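# Stack one keg centred upright on the other

## Task

Set one keg upright on top of the other keg, with its centre lined up over the lower keg's centre.

## Robot and tools

Robots: six identical i2rt Big YAM arms, arm1 to arm6. Each has six joints, a five-finger right hand and a wrist camera (arm1_cam_wrist to arm6_cam_wrist). A fixed room camera, cam_high, also exists. Foot (base_link) poses in the scene frame, metres: arm1 (+0.411, +0.464, +0.779), arm2 (+0.014, +0.476, +0.645), arm3 (-0.436, +0.528, +0.645), arm4 (-0.587, -0.222, +0.626), arm5 (+0.018, -0.456, +0.752), arm6 (+0.464, -0.528, +0.702). Each foot faces along its own +x. Arms 1-3 sit on the +y side and arms 4-6 mostly on the -y side. Reach is about 1.07 m from the joint1 axis.

Frame: one shared scene frame, origin on the floor, +z up. The hand point lies 0.045 m in front of the palm. Its +z runs along the straight fingers, +y points out of the palm, and +x runs across the palm away from the thumb. Printed hand positions get less accurate at long reach. hand_target is where the currently held joint targets would put the hand.

Tool move: one call is one action. Top-level keys are arm1 ... arm6 (one object per robot; robots left out get nothing new) plus optional cameras (a list of camera names or "all"; [] for none). Each robot object can hold:
- joints: absolute targets by name. Arm joints are in radians: joint1_rad -2.879..2.879 (yaw about the foot, + counter-clockwise from above), joint2_rad 0..3.141 (shoulder, + lifts then swings forward), joint3_rad 0..3.019 (elbow, + opens), joint4_rad -1.692..1.57 (hand pitch, + fingers up), joint5_rad -1.57..1.57 (hand swing, + to the arm's right), joint6_rad -2.094..2.094 (hand roll, + clockwise seen from behind). Hand entries each run -1..1: hand_little, hand_ring, hand_middle, hand_index and hand_thumb_bend use +1 for straight/open and -1 for curled. hand_thumb_turn uses +1 for beside the palm and -1 for opposite the fingers. hand_force_limit (-1..1) is a setting for the fingertip stop force, about 0 to 10 N (thumb motors 15 N). hand_speed (-0.96..1) is a setting; full speed is reached from +0.48. The start values are force 0 and speed -0.8.
- target: one list of seven numbers [x, y, z, qw, qx, qy, qz]. This is an absolute hand pose in metres in the scene frame, in the same format as the printed hand line. The hand travels a straight line toward it, starting from its hand_target. When target is used, joints may contain only the hand_ entries.
- speed: the top speed of the path in m/s, 0.002..0.5, default 0.25. Rotation is capped at twice that in rad/s. It is only allowed together with target.
- min_time_s: 0.1..8 s. It sets the shortest duration for that robot's arm joint motions.
All motions in one action start at once. All target paths in an action finish together, so the slowest one sets the pace. A path lasts 0.5-10 s and an action at most 15 s. Paths ignore obstacles and other arms. Hands lag, drift, often end a centimetre or more off, and can overshoot speed near full stretch. A move with no action returns full state plus all images.

wait: seconds 0..10, plus optional cameras. Nothing new is commanded.
zoom_image: camera (one name) and region [x0, y0, x1, y1] in pixels, at most 504x504. It only works on a camera from the latest images.
show_instructions: no arguments; shows the reference images.
finished_scene: scene is the current scene's number. Call it only once the kegs stay stacked with no robot holding them. It cannot be undone.

Reading results: the line "move: arm1 done; arm2 time_out" gives per-robot outcomes. joint_status and hand_status explain how each motion ended. off_target means the joint stopped short and may still be pushing. time_out means the joint could not finish; it keeps pushing toward a nearby target, and on_its_own names it. To relax it, resend its reported position. "joint command not followed" or "pose unreachable" means the self/other-arm check held the arm back; such arms may retry until given new targets. Robots under "as last shown" were not commanded and show repeated lines. hand_stopped_by lists little, ring, middle, index, thumb_bend, thumb_turn, each as moving, target, force, stalled or fault. The *_load_n values are fingertip loads in N: positive means pushed open, and a value near 0 after a grip suggests the object was lost. Joint velocities are in rad/s, and "within noise" means the arm is still. Joint torques can wrap at ±28 N m on joints 3 and 4. A MOTOR HOT line warns of heating. An OVER-TEMPERATURE FAULT drops that arm for 30-60 s; afterwards, resend any key marked limit_stop_at_motor_heat.

Gripping: a finger motor runs only when its target changes by 0.002 or more. It stops at the target or when its load reaches hand_force_limit, then locks. With the thumb turned fully across, the hand can wrap objects about 0.035-0.065 m thick, or handles down to about 0.025 m. For a soft grip, close with hand_speed at -0.94 or lower. To grip harder, raise the force limit and send a more-closed target. To release, send a more-open target. The wrist bracket on the little-finger side sticks out and can collide with things.

Avoid: any hard press between two robots, including one hand closing on another's fingers, since this ends the scene in failure. Also avoid hard hits on fixed or heavy items, dropping a keg from height, releasing a keg while it is still moving, and overloading fingers with pushes, twists or fast swings. Long stretched or blocked pushing heats motors. A refused call (out-of-range value) or a stop cancels the remaining move, wait and finished_scene calls in the same reply. An invalid call (unknown key) does not. The scene keeps running while you compose a reply, and the robots hold their last command. Loose objects may occasionally get nudged.

Each tool is called after "Emit:" by a JSON object that holds its "name" and its "arguments".

Reference images:

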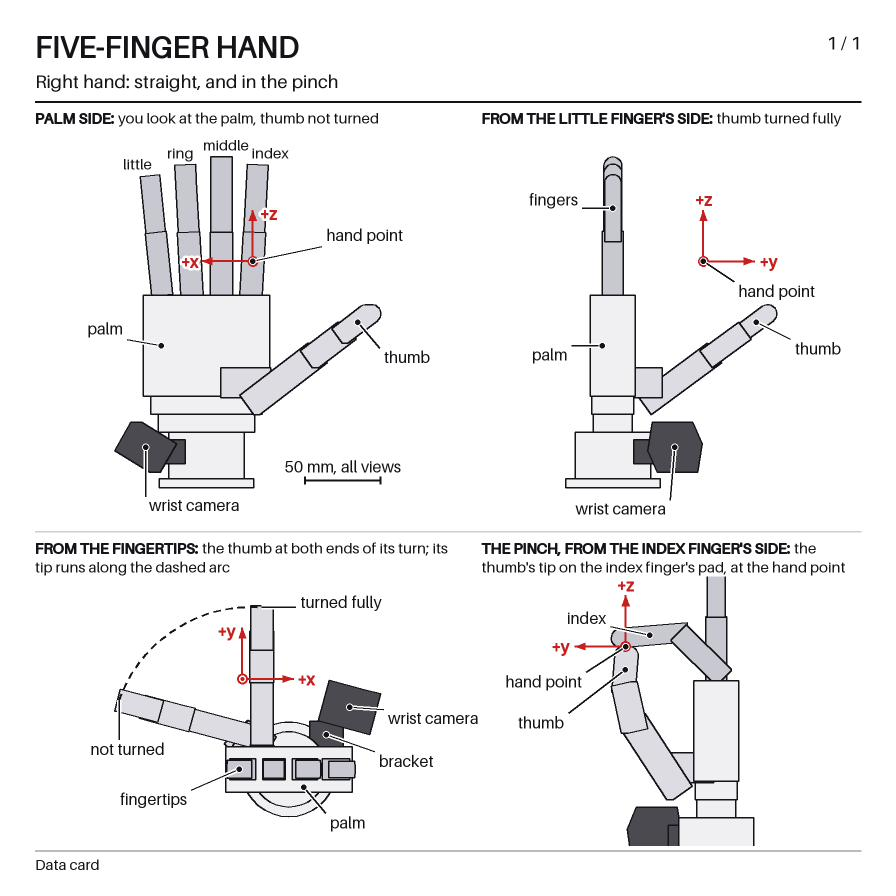

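## Session

Emit:
{"name": "move", "arguments": {}}

Scene clock: 0.00 s.
Joint torques (N m): no reading
Heat: arm1: hottest joint3_rad 28 °C; arm2: hottest joint1_rad 32 °C; arm3: hottest joint2_rad 29 °C; arm4: hottest joint1_rad 32 °C; arm5: hottest joint4_rad 27 °C; arm6: hottest joint2_rad 28 °C.
Joint velocities: within noise
arm1.joint_positions: joint1_rad=+0.350 joint2_rad=+0.567 joint3_rad=+1.375 joint4_rad=-1.336 joint5_rad=+0.100 joint6_rad=-1.400 hand_little=+1.000 hand_ring=+1.000 hand_middle=+1.000 hand_index=+1.000 hand_thumb_turn=+1.000 hand_thumb_bend=+1.000 hand_force_limit=+0.000 hand_speed=-0.800
arm1.joint_status: not commanded
arm1.hand_stopped_by: target,target,target,target,target,target
arm1.little_load_n: 0.0
arm1.ring_load_n: 0.0
arm1.middle_load_n: 0.0
arm1.index_load_n: 0.0
arm1.thumb_bend_load_n: 0.0
arm1.thumb_turn_load_n: 0.5
arm1.hand: x=+0.3921 y=+0.2451 z=+1.2797 quat_wxyz=(+0.307, +0.620, -0.603, +0.396) (m; scene frame)
arm1.hand_target: x=+0.3916 y=+0.2472 z=+1.2883 quat_wxyz=(+0.311, +0.616, -0.600, +0.404) (m; scene frame)
arm1.hand_status: not commanded
arm2.joint_positions: joint1_rad=-0.250 joint2_rad=+0.617 joint3_rad=+1.465 joint4_rad=-1.466 joint5_rad=-0.150 joint6_rad=-1.050 hand_little=+1.000 hand_ring=+1.000 hand_middle=+1.000 hand_index=+1.000 hand_thumb_turn=+1.000 hand_thumb_bend=+1.000 hand_force_limit=+0.000 hand_speed=-0.800
arm2.joint_status: not commanded
arm2.hand_stopped_by: target,target,target,target,target,target
arm2.little_load_n: 0.0
arm2.ring_load_n: 0.0
arm2.middle_load_n: 0.0
arm2.index_load_n: 0.0
arm2.thumb_bend_load_n: 0.0
arm2.thumb_turn_load_n: 0.0
arm2.hand: x=-0.0174 y=+0.2803 z=+1.1309 quat_wxyz=(+0.187, +0.435, -0.774, +0.419) (m; scene frame)
arm2.hand_target: x=-0.0174 y=+0.2812 z=+1.1404 quat_wxyz=(+0.193, +0.433, -0.769, +0.428) (m; scene frame)
arm2.hand_status: not commanded
arm3.joint_positions: joint1_rad=+0.150 joint2_rad=+0.607 joint3_rad=+1.465 joint4_rad=-1.236 joint5_rad=+0.200 joint6_rad=-0.950 hand_little=+1.000 hand_ring=+1.000 hand_middle=+1.000 hand_index=+1.000 hand_thumb_turn=+1.000 hand_thumb_bend=+1.000 hand_force_limit=+0.000 hand_speed=-0.800
arm3.joint_status: not commanded
arm3.hand_stopped_by: target,target,target,target,target,target
arm3.little_load_n: 0.0
arm3.ring_load_n: 0.0
arm3.middle_load_n: 0.0
arm3.index_load_n: 0.0
arm3.thumb_bend_load_n: 0.0
arm3.thumb_turn_load_n: 0.0
arm3.hand: x=-0.5114 y=+0.3085 z=+1.1831 quat_wxyz=(+0.328, +0.322, -0.762, +0.456) (m; scene frame)
arm3.hand_target: x=-0.5115 y=+0.3110 z=+1.1926 quat_wxyz=(+0.331, +0.318, -0.757, +0.465) (m; scene frame)
arm3.hand_status: not commanded
arm4.joint_positions: joint1_rad=-0.400 joint2_rad=+0.547 joint3_rad=+1.325 joint4_rad=-1.416 joint5_rad=-0.050 joint6_rad=-1.450 hand_little=+1.000 hand_ring=+1.000 hand_middle=+1.000 hand_index=+1.000 hand_thumb_turn=+1.000 hand_thumb_bend=+1.000 hand_force_limit=+0.000 hand_speed=-0.800
arm4.joint_status: not commanded
arm4.hand_stopped_by: target,target,target,target,target,target
arm4.little_load_n: 0.0
arm4.ring_load_n: 0.0
arm4.middle_load_n: -0.5
arm4.index_load_n: 0.0
arm4.thumb_bend_load_n: 0.0
arm4.thumb_turn_load_n: 0.0
arm4.hand: x=-0.3904 y=-0.1555 z=+1.0879 quat_wxyz=(-0.169, +0.870, +0.202, +0.416) (m; scene frame)
arm4.hand_target: x=-0.3904 y=-0.1556 z=+1.1005 quat_wxyz=(-0.173, +0.864, +0.201, +0.429) (m; scene frame)
arm4.hand_status: not commanded
arm5.joint_positions: joint1_rad=+0.300 joint2_rad=+0.617 joint3_rad=+1.465 joint4_rad=-1.186 joint5_rad=+0.250 joint6_rad=-1.150 hand_little=+1.000 hand_ring=+1.000 hand_middle=+1.000 hand_index=+1.000 hand_thumb_turn=+1.000 hand_thumb_bend=+1.000 hand_force_limit=+0.000 hand_speed=-0.800
arm5.joint_status: not commanded
arm5.hand_stopped_by: target,target,target,target,target,target
arm5.little_load_n: 0.0
arm5.ring_load_n: 0.0
arm5.middle_load_n: 0.0
arm5.index_load_n: 0.0
arm5.thumb_bend_load_n: -0.5
arm5.thumb_turn_load_n: 0.0
arm5.hand: x=+0.0934 y=-0.2279 z=+1.3105 quat_wxyz=(-0.443, +0.704, +0.404, +0.380) (m; scene frame)
arm5.hand_target: x=+0.0937 y=-0.2303 z=+1.3196 quat_wxyz=(-0.451, +0.700, +0.400, +0.384) (m; scene frame)
arm5.hand_status: not commanded
arm6.joint_positions: joint1_rad=-0.100 joint2_rad=+0.557 joint3_rad=+1.325 joint4_rad=-1.516 joint5_rad=-0.200 joint6_rad=-0.950 hand_little=+1.000 hand_ring=+1.000 hand_middle=+1.000 hand_index=+1.000 hand_thumb_turn=+1.000 hand_thumb_bend=+1.000 hand_force_limit=+0.000 hand_speed=-0.800
arm6.joint_status: not commanded
arm6.hand_stopped_by: target,target,target,target,target,target
arm6.little_load_n: 0.0
arm6.ring_load_n: 0.0
arm6.middle_load_n: 0.0
arm6.index_load_n: 0.0
arm6.thumb_bend_load_n: 0.0
arm6.thumb_turn_load_n: 0.0
arm6.hand: x=+0.4369 y=-0.3659 z=+1.1294 quat_wxyz=(-0.406, +0.761, +0.501, +0.075) (m; scene frame)
arm6.hand_target: x=+0.4371 y=-0.3664 z=+1.1372 quat_wxyz=(-0.415, +0.756, +0.500, +0.079) (m; scene frame)
arm6.hand_status: not commanded
pictures: arm1_cam_wrist, arm2_cam_wrist, arm3_cam_wrist, arm4_cam_wrist, arm5_cam_wrist, arm6_cam_wrist, cam_high

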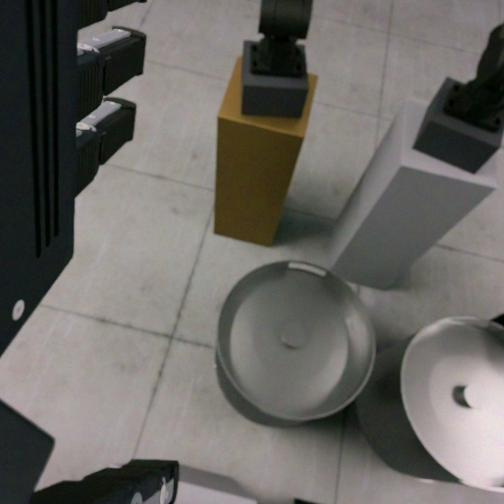

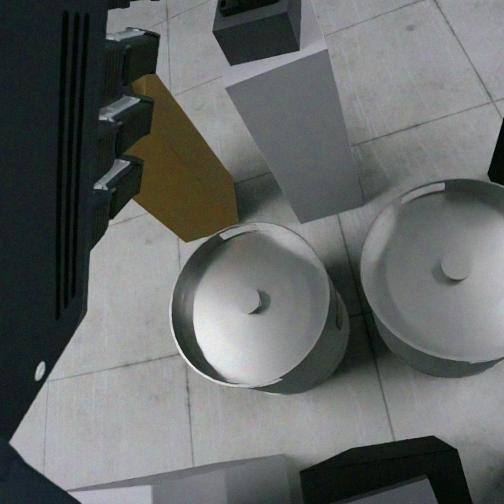

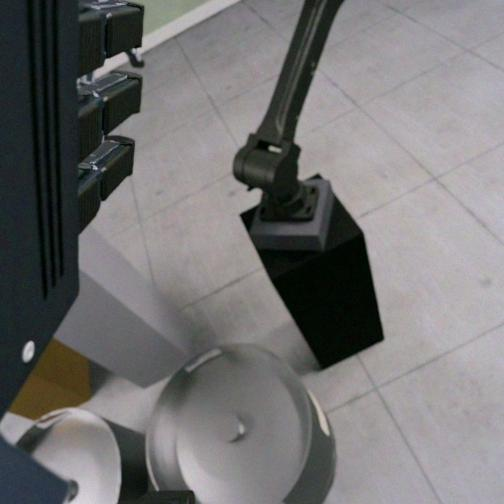

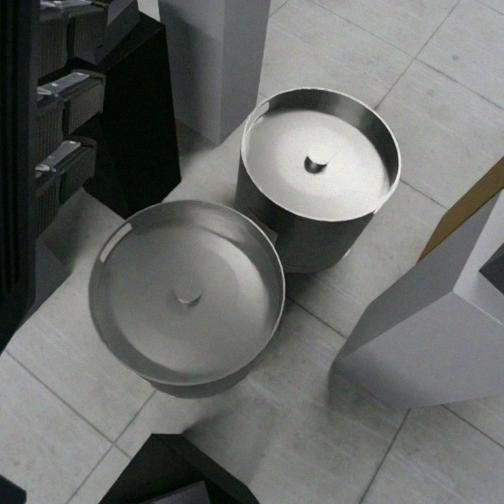

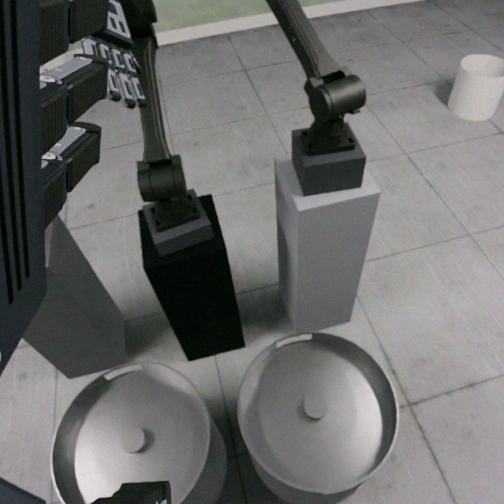

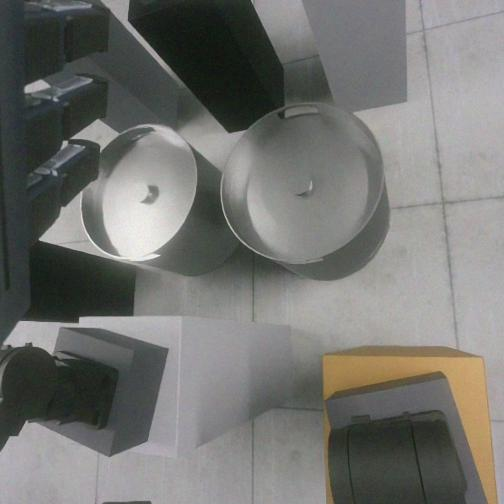

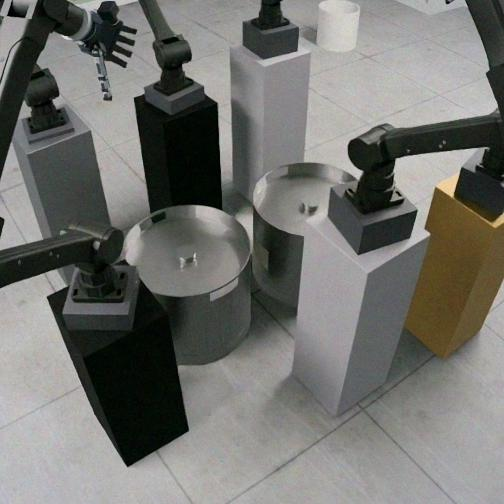

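Emit:
{"name": "zoom_image", "arguments": {"camera": "cam_high", "region": [100, 140, 350, 390]}}

Emit:
{"name": "zoom_image", "arguments": {"camera": "arm1_cam_wrist", "region": [200, 230, 504, 504]}}

Emit:
{"name": "zoom_image", "arguments": {"camera": "arm4_cam_wrist", "region": [70, 70, 420, 420]}}

Emit:
{"name": "zoom_image", "arguments": {"camera": "arm6_cam_wrist", "region": [50, 70, 420, 300]}}

Emit:
{"name": "zoom_image", "arguments": {"camera": "arm2_cam_wrist", "region": [150, 150, 504, 420]}}

Emit:
{"name": "zoom_image", "arguments": {"camera": "arm5_cam_wrist", "region": [30, 300, 430, 504]}}

Scaled by 2.016.

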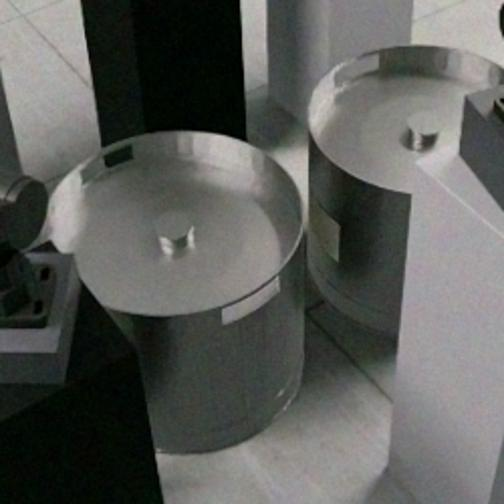

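Scaled by 1.658.

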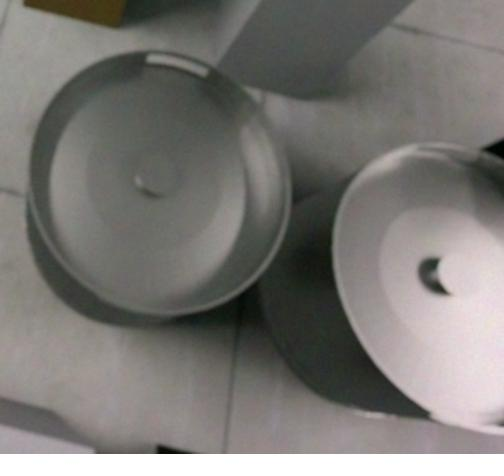

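Scaled by 1.440.

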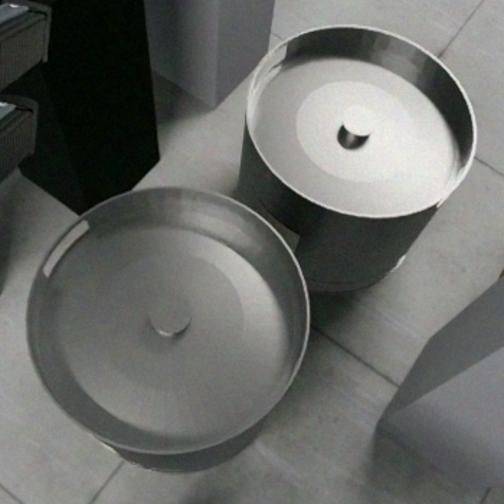

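Scaled by 1.362.

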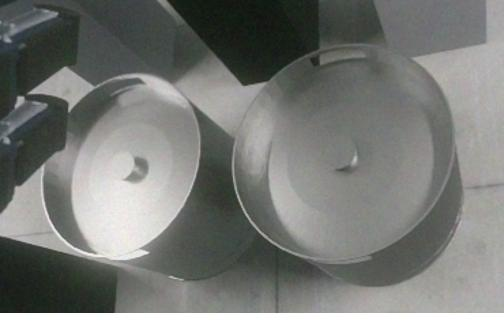

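Scaled by 1.424.

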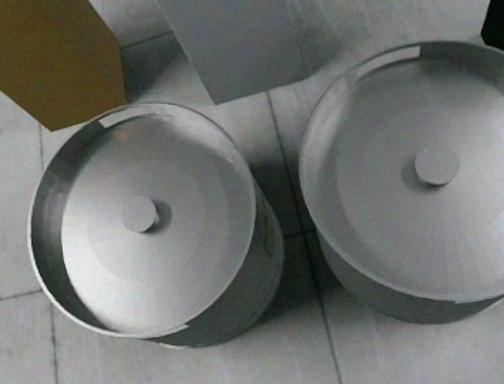

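Scaled by 1.260.

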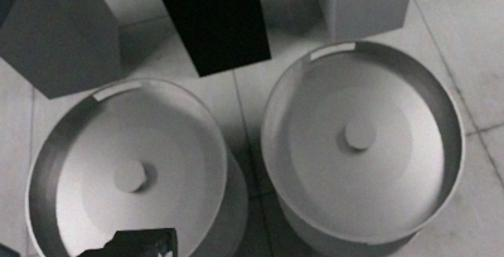

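Emit:
{"name": "zoom_image", "arguments": {"camera": "cam_high", "region": [180, 240, 270, 330]}}

Emit:
{"name": "zoom_image", "arguments": {"camera": "cam_high", "region": [110, 190, 200, 280]}}

Emit:
{"name": "zoom_image", "arguments": {"camera": "arm4_cam_wrist", "region": [80, 190, 180, 290]}}

Emit:
{"name": "zoom_image", "arguments": {"camera": "arm2_cam_wrist", "region": [150, 210, 350, 410]}}

Scaled by 5.600.

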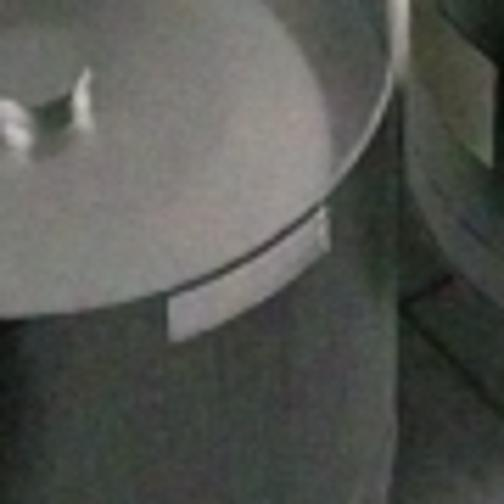

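Scaled by 5.600.

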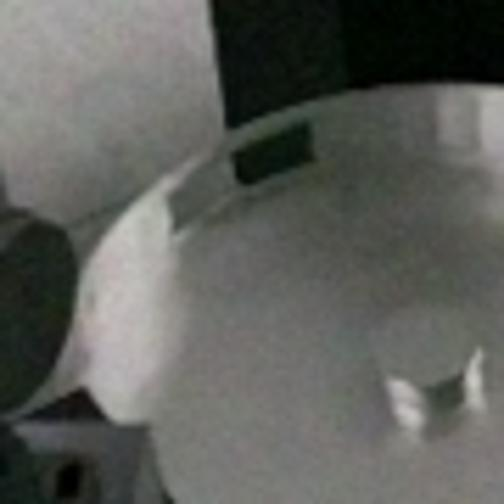

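Scaled by 5.040.

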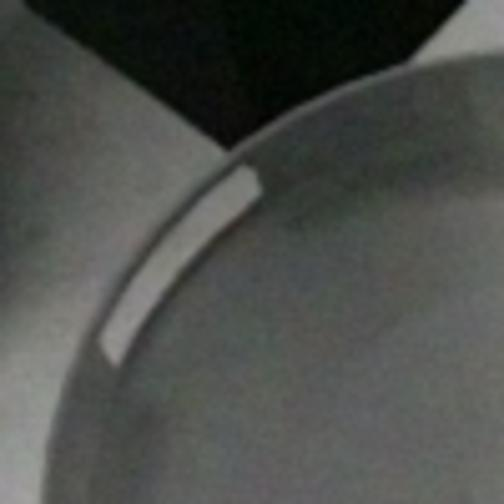

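Scaled by 2.520.

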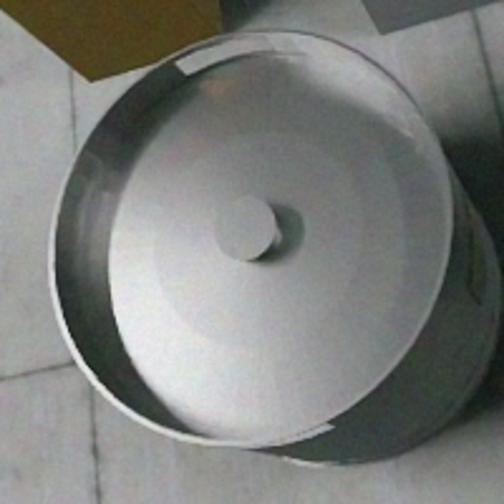

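Emit:
{"name": "move", "arguments": {"arm2": {"target": [0.275, 0.10, 0.62, 0, 0, 1, 0], "speed": 0.2}, "arm5": {"target": [0.205, -0.10, 0.62, 0, 1, 0, 0], "speed": 0.2}, "cameras": ["all"]}}

Scene clock: 138.13 s.
Joint torques (N m): arm1=[0.09 3.72 9.35 1.99 0.12 -0.04] | arm2=[0.67 -15.21 11.1 0.36 -0.22 0.11] | arm3=[-1.61 1.61 10.17 2.09 -0.09 -0.04] | arm4=[-0.03 4.42 8.68 1.88 0.07 0.02] | arm5=[-0.03 -8.59 6.23 0.79 0.06 -0.01] | arm6=[-0.91 2.9 10.03 2.09 -0.13 -0.05]
Heat: arm1: hottest joint3_rad 33 °C; arm2: hottest joint1_rad 31 °C; arm3: hottest joint3_rad 36 °C; arm4: hottest joint1_rad 31 °C; arm5: hottest joint3_rad 27 °C; arm6: hottest joint3_rad 33 °C.
move: arm2 off_target; arm5 not_followed
Joint velocities: within noise
arm1, arm3, arm4, arm6: as last shown
arm1.thumb_turn_load_n: 0.0
arm2.joint_positions: joint1_rad=+0.343 joint2_rad=+1.825 joint3_rad=+1.145 joint4_rad=-0.923 joint5_rad=+0.016 joint6_rad=+0.478 hand_little=+1.000 hand_ring=+1.000 hand_middle=+1.000 hand_index=+1.000 hand_thumb_turn=+1.000 hand_thumb_bend=+1.000 hand_force_limit=+0.000 hand_speed=-0.800
arm2.joint_status: not commanded
arm2.hand_stopped_by: target,target,target,target,target,target
arm2.little_load_n: 0.0
arm2.ring_load_n: 0.0
arm2.middle_load_n: 0.0
arm2.index_load_n: 0.0
arm2.thumb_bend_load_n: -0.5
arm2.thumb_turn_load_n: 0.0
arm2.hand: x=+0.2652 y=+0.1202 z=+0.6168 quat_wxyz=(+0.009, +0.009, -1.000, -0.014) (m; scene frame)
arm2.hand_target: x=+0.2745 y=+0.1005 z=+0.6204 quat_wxyz=(+0.000, +0.000, -1.000, +0.000) (m; scene frame)
arm2.hand_status: off_target (0.023 m and 2.2 deg from the pose sent, 0.616 m and 78.5 deg at the start)
arm3.little_load_n: -0.5
arm4.middle_load_n: 0.0
arm5.joint_positions: joint1_rad=-0.173 joint2_rad=+1.458 joint3_rad=+0.815 joint4_rad=-0.681 joint5_rad=+0.062 joint6_rad=-0.610 hand_little=+1.000 hand_ring=+1.000 hand_middle=+1.000 hand_index=+1.000 hand_thumb_turn=+1.000 hand_thumb_bend=+1.000 hand_force_limit=+0.000 hand_speed=-0.800
arm5.joint_status: not commanded
arm5.hand_stopped_by: target,target,target,target,target,target
arm5.little_load_n: 0.0
arm5.ring_load_n: 0.0
arm5.middle_load_n: 0.0
arm5.index_load_n: 0.0
arm5.thumb_bend_load_n: 0.0
arm5.thumb_turn_load_n: 0.0
arm5.on_its_own: joint1_rad is held at -0.173, not at its first target +0.300; joint2_rad is held at +1.458, not at its first target +0.616; joint3_rad is held at +0.814, not at its first target +1.482; joint4_rad is held at -0.681, not at its first target -1.182; joint5_rad is held at +0.062, not at its first target +0.250; joint6_rad is held at -0.610, not at its first target -1.150
arm5.hand: x=+0.1743 y=-0.1398 z=+0.7621 quat_wxyz=(-0.095, +0.987, +0.101, +0.084) (m; scene frame)
arm5.hand_target: x=+0.1743 y=-0.1398 z=+0.7621 quat_wxyz=(-0.095, +0.987, +0.101, +0.084) (m; scene frame)
arm5.hand_status: not_followed (0.151 m and 18.7 deg from the pose sent, 0.711 m and 90.5 deg at the start; pose on its path clipped on 31 of 143 steps)
pictures: arm1_cam_wrist, arm2_cam_wrist, arm3_cam_wrist, arm4_cam_wrist, arm5_cam_wrist, arm6_cam_wrist, cam_high
pose unreachable (arm5 arm): on one or more control steps of this call this arm could not follow its commanded pose, so it was not sent that pose on those steps. On the call's last step it was still not sent that pose. It may still have moved: this result reports where it is.
cause: moving toward the commanded pose would bring a part of the arm too close to another arm (the arm2 arm, at the place that arm is still heading or pushing toward).
camera_calibration:
arm2_cam_wrist: T_world_to_cam=[[-0.24366, 0.969824, 0.00840685, -0.0510261], [0.862061, 0.212597, 0.460058, -0.53146], [0.444388, 0.119345, -0.887849, 0.534635], [0, 0, 0, 1]] pos_world=[0.208133, 0.0986674, 0.719606]
arm5_cam_wrist: T_world_to_cam=[[0.407576, -0.911694, -0.0519099, -0.162936], [-0.849174, -0.399306, 0.345629, -0.173387], [-0.335836, -0.0967896, -0.936934, 0.867986], [0, 0, 0, 1]] pos_world=[0.210674, -0.13377, 0.864715]

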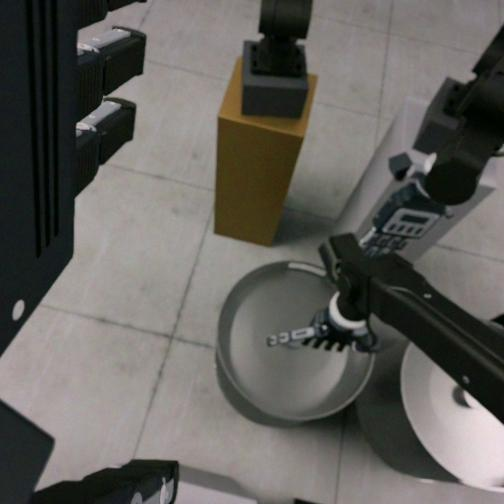

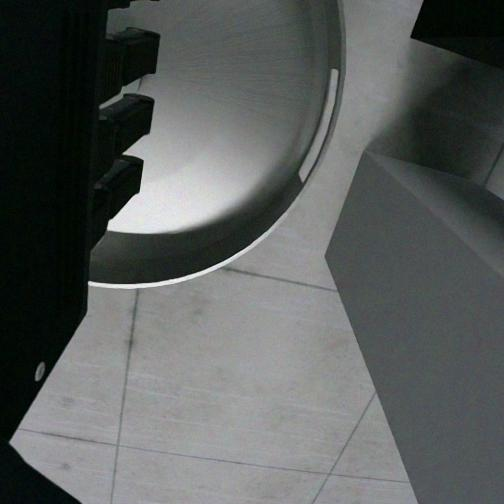

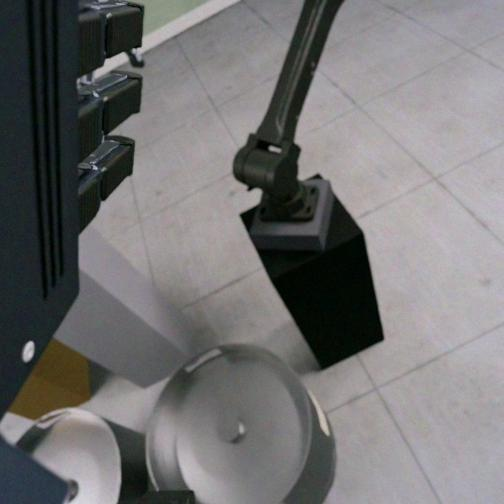

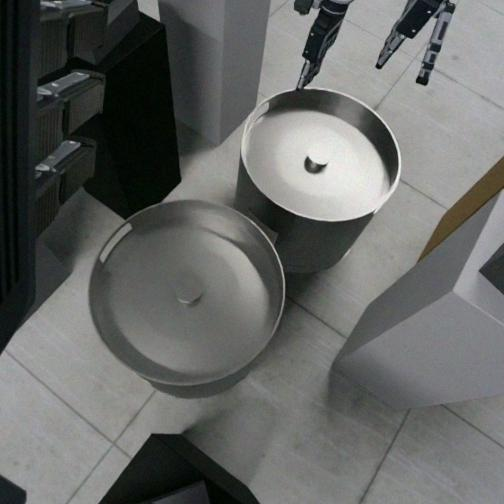

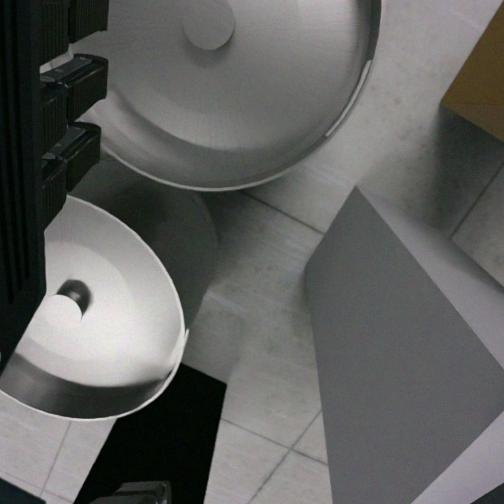

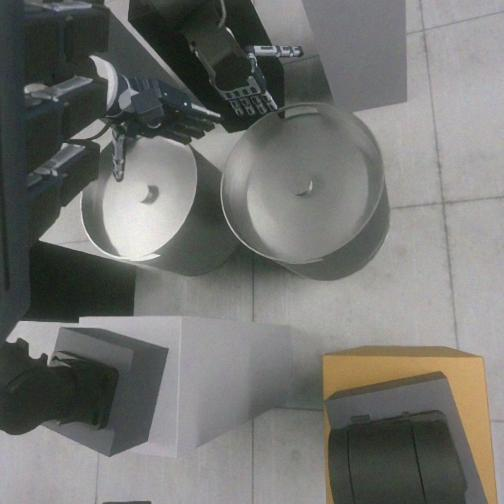

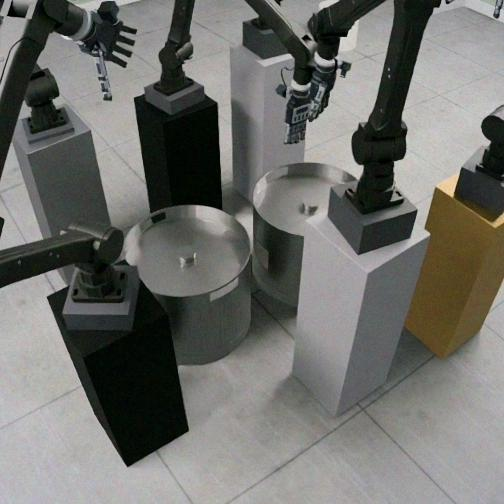

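Emit:
{"name": "zoom_image", "arguments": {"camera": "arm2_cam_wrist", "region": [230, 30, 400, 200]}}

Emit:
{"name": "zoom_image", "arguments": {"camera": "arm5_cam_wrist", "region": [250, 0, 450, 200]}}

Emit:
{"name": "zoom_image", "arguments": {"camera": "cam_high", "region": [230, 0, 430, 200]}}

Scaled by 2.965.

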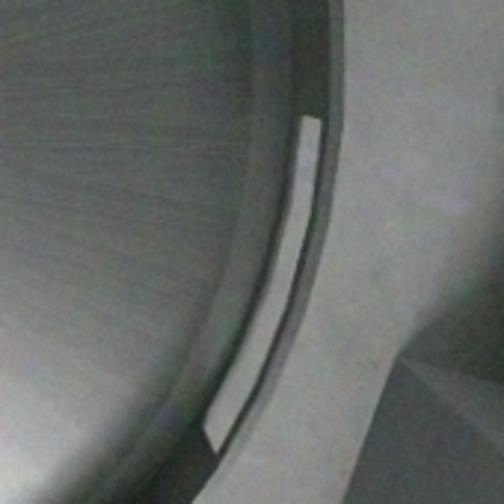

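Scaled by 2.520.

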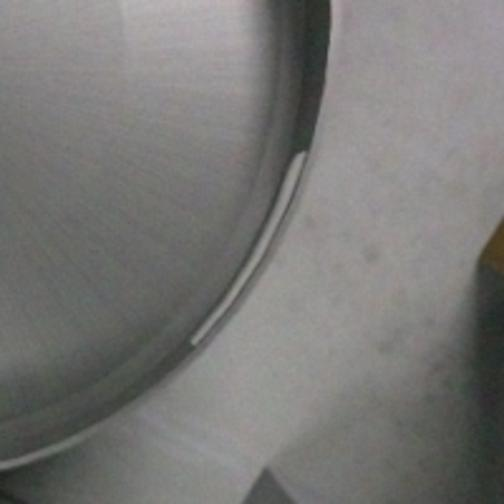

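Scaled by 2.520.

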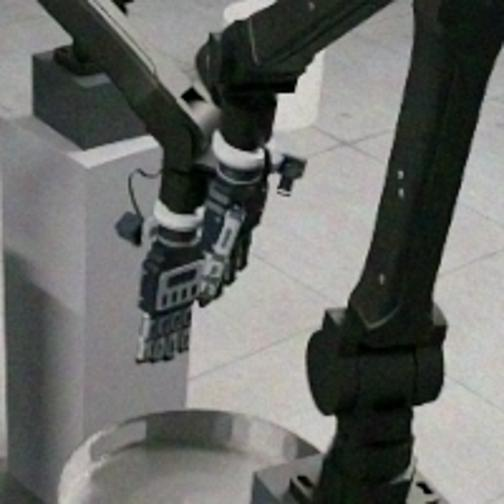

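Emit:
{"name": "move", "arguments": {"arm5": {"target": [0.20, -0.16, 0.66, 0, 1, 0, 0], "speed": 0.2}}}

Emit:
{"name": "move", "arguments": {"arm2": {"target": [0.30, 0.11, 0.50, 0, 0, 1, 0], "speed": 0.15, "joints": {"hand_little": 0.0, "hand_ring": 0.0, "hand_middle": 0.0, "hand_index": 0.0, "hand_speed": 0}}, "cameras": ["arm2_cam_wrist", "arm5_cam_wrist", "cam_high", "arm4_cam_wrist", "arm6_cam_wrist"]}}

Scene clock: 170.03 s.
Joint torques (N m): arm1=[-0.03 3.9 9.4 2.02 0.13 -0.03] | arm2=[0.62 -15.27 11.08 0.39 -0.21 0.09] | arm3=[-1.55 1.32 10.18 2.09 -0.08 -0.02] | arm4=[0.03 4.6 8.72 1.88 0.06 0.02] | arm5=[0.62 -10.23 5.04 0.42 0.07 -0.03] | arm6=[-0.91 2.67 10 2.14 -0.14 -0.01]
Heat: arm1: hottest joint3_rad 33 °C; arm2: hottest joint3_rad 33 °C; arm3: hottest joint3_rad 37 °C; arm4: hottest joint3_rad 32 °C; arm5: hottest joint3_rad 27 °C; arm6: hottest joint3_rad 33 °C.
move: arm5 not_followed
Joint velocities: within noise
arm1, arm3, arm4, arm6: as last shown
arm2.joint_positions: joint1_rad=+0.343 joint2_rad=+1.825 joint3_rad=+1.145 joint4_rad=-0.923 joint5_rad=+0.016 joint6_rad=+0.479 hand_little=+1.000 hand_ring=+1.000 hand_middle=+1.000 hand_index=+1.000 hand_thumb_turn=+1.000 hand_thumb_bend=+1.000 hand_force_limit=+0.000 hand_speed=-0.800
arm2.joint_status: not commanded
arm2.hand_stopped_by: target,target,target,target,target,target
arm2.little_load_n: 0.0
arm2.ring_load_n: 0.0
arm2.middle_load_n: 0.0
arm2.index_load_n: 0.0
arm2.thumb_bend_load_n: -0.5
arm2.thumb_turn_load_n: 0.0
arm2.hand: x=+0.2652 y=+0.1202 z=+0.6168 quat_wxyz=(+0.009, +0.008, -1.000, -0.014) (m; scene frame)
arm2.hand_target: x=+0.2745 y=+0.1005 z=+0.6204 quat_wxyz=(+0.000, +0.000, -1.000, +0.000) (m; scene frame)
arm2.hand_status: not commanded
arm3.little_load_n: 0.0
arm5.joint_positions: joint1_rad=-0.252 joint2_rad=+1.653 joint3_rad=+0.815 joint4_rad=-0.666 joint5_rad=+0.029 joint6_rad=-0.576 hand_little=+1.000 hand_ring=+1.000 hand_middle=+1.000 hand_index=+1.000 hand_thumb_turn=+1.000 hand_thumb_bend=+1.000 hand_force_limit=+0.000 hand_speed=-0.800
arm5.joint_status: not commanded
arm5.hand_stopped_by: target,target,target,target,target,target
arm5.little_load_n: 0.0
arm5.ring_load_n: 0.0
arm5.middle_load_n: 0.0
arm5.index_load_n: 0.0
arm5.thumb_bend_load_n: 0.0
arm5.thumb_turn_load_n: 0.0
arm5.on_its_own: joint1_rad is held at -0.242, not at its first target +0.300; joint2_rad is held at +1.649, not at its first target +0.616; joint3_rad is held at +0.815, not at its first target +1.482; joint4_rad is held at -0.667, not at its first target -1.182; joint5_rad is held at +0.030, not at its first target +0.250; joint6_rad is held at -0.578, not at its first target -1.150
arm5.hand: x=+0.1792 y=-0.1718 z=+0.6986 quat_wxyz=(-0.024, +0.998, +0.048, +0.027) (m; scene frame)
arm5.hand_target: x=+0.1767 y=-0.1700 z=+0.7000 quat_wxyz=(-0.025, +0.998, +0.055, +0.028) (m; scene frame)
arm5.hand_status: not_followed (0.045 m and 6.9 deg from the pose sent, 0.107 m and 18.7 deg at the start)
arm6.thumb_turn_load_n: -0.5
pictures: none
pose unreachable (arm5 arm): on one or more control steps of this call this arm could not follow its commanded pose, so it was not sent that pose on those steps. On the call's last step it was still not sent that pose. It may still have moved: this result reports where it is.
cause: moving toward the commanded pose would bring a part of the arm too close to another arm (the arm2 arm, at the place that arm is still heading or pushing toward).

Scene clock: 171.63 s.
Joint torques (N m): arm1=[0.21 3.78 9.33 2 0.12 -0.03] | arm2=[1.96 -16.67 6.84 0.51 -0.2 0.09] | arm3=[-1.61 1.55 10.17 2.15 -0.08 -0.04] | arm4=[0.09 4.84 8.68 1.94 0.06 0.02] | arm5=[0.67 -10.23 5.04 0.4 0.07 -0.03] | arm6=[-1.14 3.14 10.02 2.09 -0.13 -0.03]
Heat: arm1: hottest joint3_rad 33 °C; arm2: hottest joint3_rad 33 °C; arm3: hottest joint3_rad 37 °C; arm4: hottest joint3_rad 32 °C; arm5: hottest joint3_rad 27 °C; arm6: hottest joint3_rad 33 °C.
move: arm2 done
Joint velocities: within noise
arm1, arm3, arm4, arm5, arm6: as last shown
arm1.index_load_n: -0.5
arm2.joint_positions: joint1_rad=+0.378 joint2_rad=+2.061 joint3_rad=+1.145 joint4_rad=-0.659 joint5_rad=+0.015 joint6_rad=+0.530 hand_little=+0.000 hand_ring=+0.000 hand_middle=+0.000 hand_index=+0.000 hand_thumb_turn=+1.000 hand_thumb_bend=+1.000 hand_force_limit=+0.000 hand_speed=+0.000
arm2.joint_status: all done
arm2.hand_stopped_by: target,target,target,target,target,target
arm2.little_load_n: 0.0
arm2.ring_load_n: 0.0
arm2.middle_load_n: 0.0
arm2.index_load_n: 0.5
arm2.thumb_bend_load_n: 0.0
arm2.thumb_turn_load_n: 0.0
arm2.hand: x=+0.2918 y=+0.1109 z=+0.5055 quat_wxyz=(+0.003, +0.000, -1.000, -0.002) (m; scene frame)
arm2.hand_target: x=+0.2998 y=+0.1103 z=+0.5000 quat_wxyz=(+0.000, +0.000, -1.000, +0.000) (m; scene frame)
arm2.hand_status: done (0.010 m and 0.4 deg from the pose sent, 0.122 m and 2.2 deg at the start)
arm5.on_its_own: joint1_rad is held at -0.242, not at its first target +0.300; joint2_rad is held at +1.649, not at its first target +0.616; joint3_rad is held at +0.815, not at its first target +1.482; joint4_rad is held at -0.667, not at its first target -1.182; joint5_rad is held at +0.030, not at its first target +0.250; joint6_rad is held at -0.578, not at its first target -1.150
arm6.thumb_turn_load_n: 0.0
pictures: arm2_cam_wrist, arm4_cam_wrist, arm5_cam_wrist, arm6_cam_wrist, cam_high
camera_calibration:
arm2_cam_wrist: T_world_to_cam=[[-0.226643, 0.97379, -0.0191211, -0.0260533], [0.8595, 0.209201, 0.466363, -0.503306], [0.45814, 0.0892636, -0.884387, 0.422733], [0, 0, 0, 1]] pos_world=[0.233016, 0.0929276, 0.608085]
arm5_cam_wrist: T_world_to_cam=[[0.306917, -0.950662, 0.0452088, -0.253827], [-0.837863, -0.247359, 0.48662, -0.234491], [-0.451429, -0.187231, -0.872443, 0.76729], [0, 0, 0, 1]] pos_world=[0.227809, -0.155647, 0.795]

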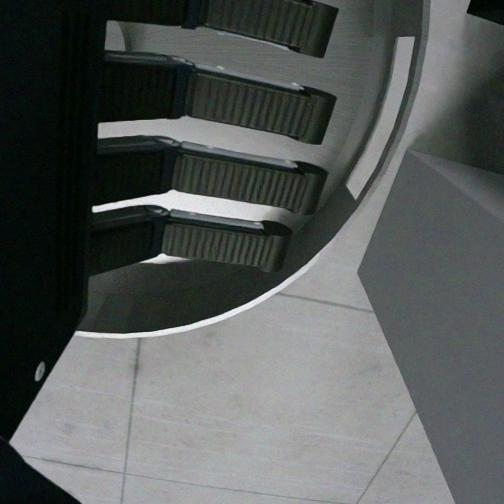

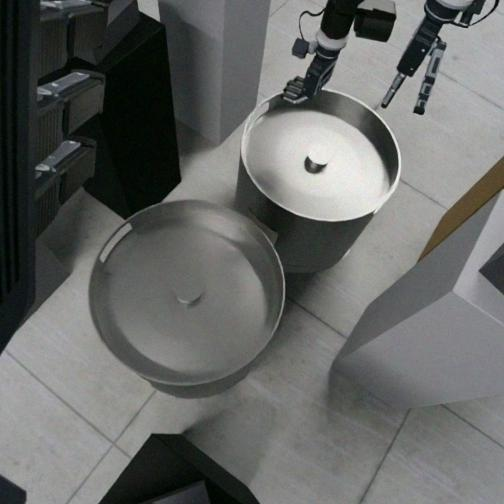

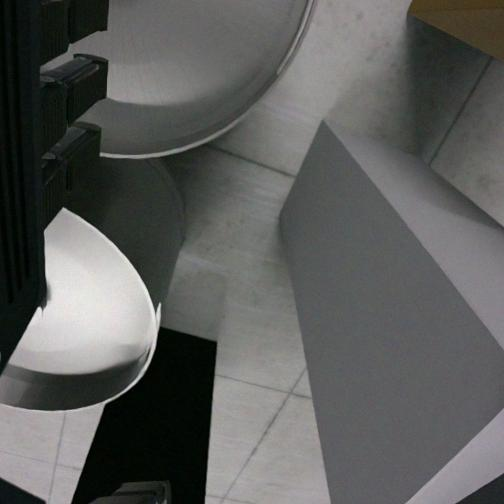

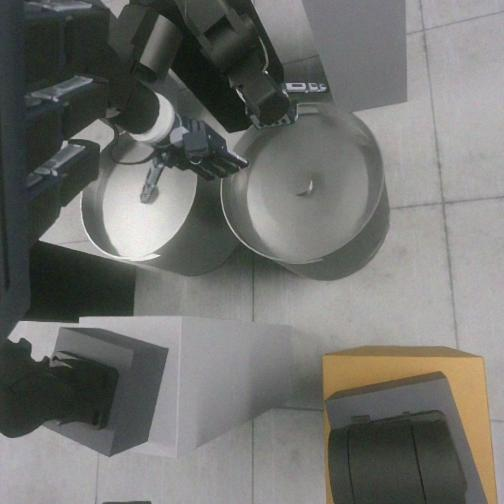

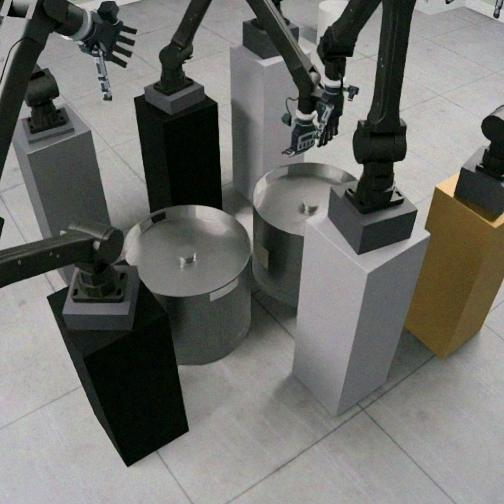

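Emit:
{"name": "move", "arguments": {"arm6": {"target": [0.47, -0.25, 0.73, 0.547, -0.507, -0.603, -0.282], "speed": 0.2}, "cameras": ["arm6_cam_wrist", "cam_high"]}}

Scene clock: 264.77 s.
Joint torques (N m): arm1=[-0.15 4.07 9.32 1.99 0.13 -0.03] | arm2=[2.02 -16.73 6.83 0.51 -0.2 0.09] | arm3=[-1.61 1.38 10.18 2.1 -0.09 -0.05] | arm4=[0.09 4.54 8.61 1.89 0.06 0.01] | arm5=[0.62 -10.29 5.04 0.42 0.08 -0.03] | arm6=[0.21 3.37 14.27 1.76 -0.12 0.11]
Heat: arm1: hottest joint3_rad 34 °C; arm2: hottest joint1_rad 31 °C; arm3: hottest joint3_rad 38 °C; arm4: hottest joint3_rad 33 °C; arm5: hottest joint2_rad 26 °C; arm6: hottest joint3_rad 34 °C.
move: arm6 not_followed
Joint velocities: within noise
arm1, arm2, arm3, arm4, arm5: as last shown
arm1.index_load_n: 0.0
arm2.index_load_n: 0.0
arm5.on_its_own: joint1_rad is held at -0.242, not at its first target +0.300; joint2_rad is held at +1.649, not at its first target +0.616; joint3_rad is held at +0.815, not at its first target +1.482; joint4_rad is held at -0.667, not at its first target -1.182; joint5_rad is held at +0.030, not at its first target +0.250; joint6_rad is held at -0.578, not at its first target -1.150
arm6.joint_positions: joint1_rad=-0.403 joint2_rad=+0.011 joint3_rad=+0.045 joint4_rad=-0.558 joint5_rad=-0.514 joint6_rad=-1.480 hand_little=+1.000 hand_ring=+1.000 hand_middle=+1.000 hand_index=+1.000 hand_thumb_turn=+1.000 hand_thumb_bend=+1.000 hand_force_limit=+0.000 hand_speed=-0.800
arm6.joint_status: not commanded
arm6.hand_stopped_by: target,target,target,target,target,target
arm6.little_load_n: 0.0
arm6.ring_load_n: 0.0
arm6.middle_load_n: 0.0
arm6.index_load_n: 0.0
arm6.thumb_bend_load_n: 0.0
arm6.thumb_turn_load_n: 0.0
arm6.on_its_own: joint1_rad is held at -0.388, not at its first target -0.100; joint2_rad is held at +0.011, not at its first target +0.556; joint3_rad is held at +0.078, not at its first target +1.341; joint4_rad is held at -0.570, not at its first target -1.513; joint5_rad is held at -0.511, not at its first target -0.200; joint6_rad is held at -1.467, not at its first target -0.950
arm6.hand: x=+0.4614 y=-0.2822 z=+0.7527 quat_wxyz=(-0.494, +0.587, +0.608, +0.208) (m; scene frame)
arm6.hand_target: x=+0.4584 y=-0.2801 z=+0.7695 quat_wxyz=(-0.501, +0.581, +0.606, +0.209) (m; scene frame)
arm6.hand_status: not_followed (0.040 m and 13.9 deg from the pose sent, 0.417 m and 42.7 deg at the start; a joint's target at an end of its range on 37 of 83 steps)
pictures: arm6_cam_wrist, cam_high
pose unreachable (arm6 arm): on one or more control steps of this call this arm could not follow its commanded pose, so it was not sent that pose on those steps. On the call's last step it was still not sent that pose. It may still have moved: this result reports where it is.
cause: moving toward the commanded pose would bring two parts of the arm too close to each other.
camera_calibration:
arm6_cam_wrist: T_world_to_cam=[[0.943571, 0.31365, -0.106292, -0.270055], [0.202832, -0.801048, -0.563188, 0.108409], [-0.26179, 0.509849, -0.819464, 0.998452], [0, 0, 0, 1]] pos_world=[0.494212, -0.337516, 0.850544]

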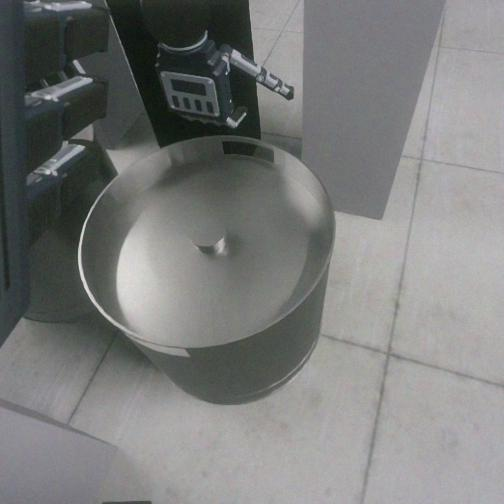

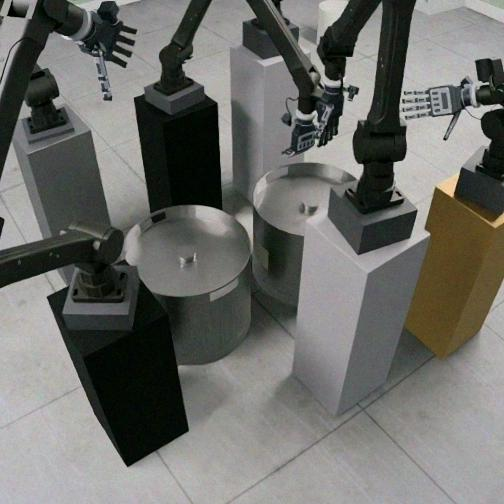

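Emit:
{"name": "zoom_image", "arguments": {"camera": "arm6_cam_wrist", "region": [140, 30, 340, 230]}}

Emit:
{"name": "zoom_image", "arguments": {"camera": "arm6_cam_wrist", "region": [60, 120, 360, 420]}}

Scaled by 2.520.

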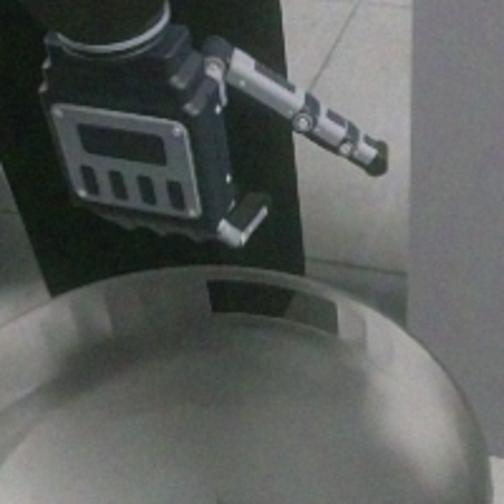

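Scaled by 1.680.

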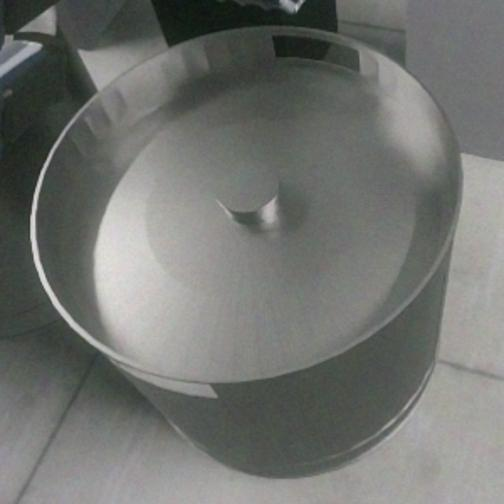

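Emit:
{"name": "move", "arguments": {"arm2": {"target": [0.304, 0.135, 0.405, 0, 0, 1, 0], "speed": 0.1}, "cameras": ["arm2_cam_wrist", "arm6_cam_wrist"]}}

Emit:
{"name": "zoom_image", "arguments": {"camera": "arm6_cam_wrist", "region": [170, 60, 320, 210]}}

Emit:
{"name": "zoom_image", "arguments": {"camera": "arm2_cam_wrist", "region": [230, 0, 504, 274]}}

Scene clock: 294.67 s.
Joint torques (N m): arm1=[0.09 3.96 9.4 2.07 0.14 -0.03] | arm2=[2.02 -17.03 4.11 0.54 -0.19 0.09] | arm3=[-1.55 1.49 10.22 2.07 -0.09 -0.04] | arm4=[-0.03 4.54 8.73 1.89 0.07 0.03] | arm5=[0.73 -10.23 5.03 0.42 0.08 -0.03] | arm6=[-0.09 3.66 14.39 1.76 -0.11 0.15]
Heat: arm1: hottest joint3_rad 34 °C; arm2: hottest joint1_rad 31 °C; arm3: hottest joint3_rad 38 °C; arm4: hottest joint3_rad 33 °C; arm5: hottest joint2_rad 26 °C; arm6: hottest joint3_rad 38 °C.
move: arm2 off_target
Joint velocities: within noise
arm1, arm3, arm4, arm5, arm6: as last shown
arm2.joint_positions: joint1_rad=+0.409 joint2_rad=+2.252 joint3_rad=+1.133 joint4_rad=-0.441 joint5_rad=+0.015 joint6_rad=+0.561 hand_little=+0.000 hand_ring=+0.000 hand_middle=+0.000 hand_index=+0.000 hand_thumb_turn=+1.000 hand_thumb_bend=+1.000 hand_force_limit=+0.000 hand_speed=+0.000
arm2.joint_status: not commanded
arm2.hand_stopped_by: target,target,target,target,target,target
arm2.little_load_n: 0.0
arm2.ring_load_n: 0.0
arm2.middle_load_n: 0.5
arm2.index_load_n: 0.0
arm2.thumb_bend_load_n: 0.0
arm2.thumb_turn_load_n: 0.0
arm2.hand: x=+0.3011 y=+0.1269 z=+0.4139 quat_wxyz=(-0.001, +0.000, -1.000, +0.005) (m; scene frame)
arm2.hand_target: x=+0.3037 y=+0.1351 z=+0.4053 quat_wxyz=(+0.000, +0.000, -1.000, +0.000) (m; scene frame)
arm2.hand_status: off_target (0.012 m and 0.6 deg from the pose sent, 0.104 m and 0.3 deg at the start)
arm5.on_its_own: joint1_rad is held at -0.242, not at its first target +0.300; joint2_rad is held at +1.649, not at its first target +0.616; joint3_rad is held at +0.815, not at its first target +1.482; joint4_rad is held at -0.667, not at its first target -1.182; joint5_rad is held at +0.030, not at its first target +0.250; joint6_rad is held at -0.578, not at its first target -1.150
arm6.little_load_n: -0.5
arm6.on_its_own: joint1_rad is held at -0.388, not at its first target -0.100; joint2_rad is held at +0.011, not at its first target +0.556; joint3_rad is held at +0.078, not at its first target +1.341; joint4_rad is held at -0.570, not at its first target -1.513; joint5_rad is held at -0.511, not at its first target -0.200; joint6_rad is held at -1.467, not at its first target -0.950
pictures: arm2_cam_wrist, arm6_cam_wrist
camera_calibration:
arm2_cam_wrist: T_world_to_cam=[[-0.225825, 0.973572, -0.0340638, -0.0352503], [0.855804, 0.214971, 0.470517, -0.473205], [0.465405, 0.0771025, -0.881733, 0.334367], [0, 0, 0, 1]] pos_world=[0.241394, 0.110263, 0.516273]
arm6_cam_wrist: T_world_to_cam=[[0.943587, 0.313473, -0.106671, -0.269802], [0.202503, -0.801178, -0.563121, 0.108471], [-0.261986, 0.509753, -0.81946, 0.998514], [0, 0, 0, 1]] pos_world=[0.494213, -0.337515, 0.850545]

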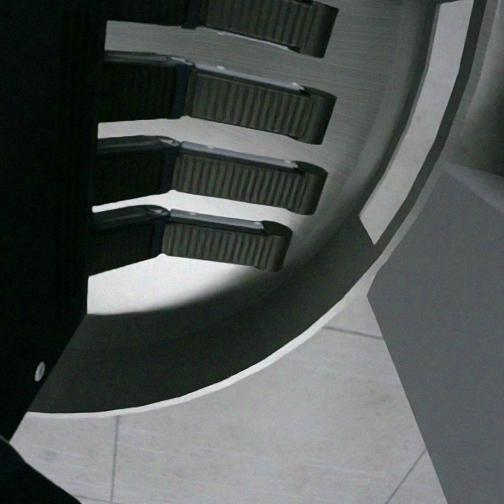

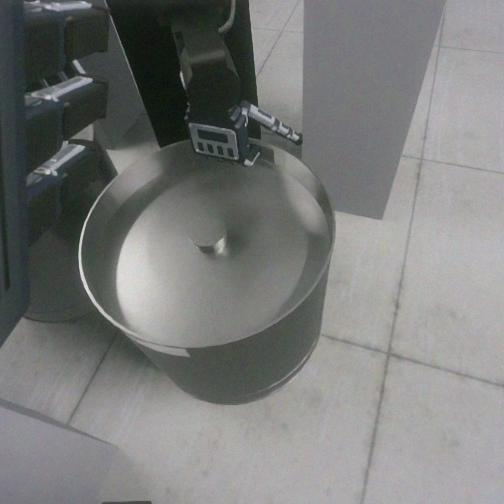

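Scaled by 3.360.

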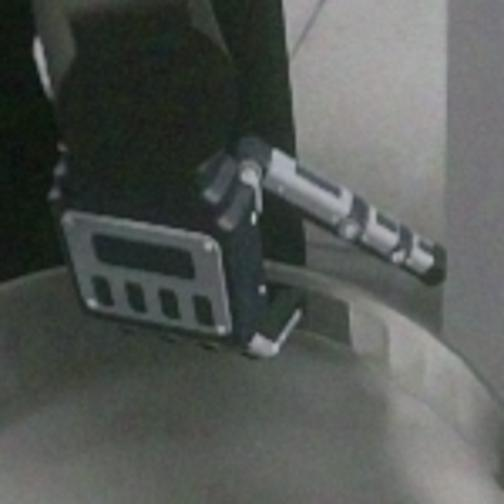

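Scaled by 1.839.

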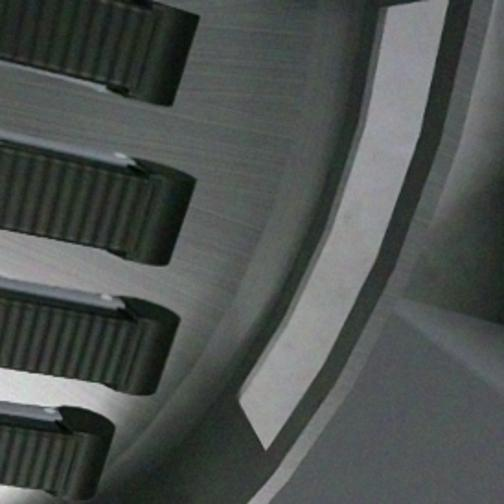

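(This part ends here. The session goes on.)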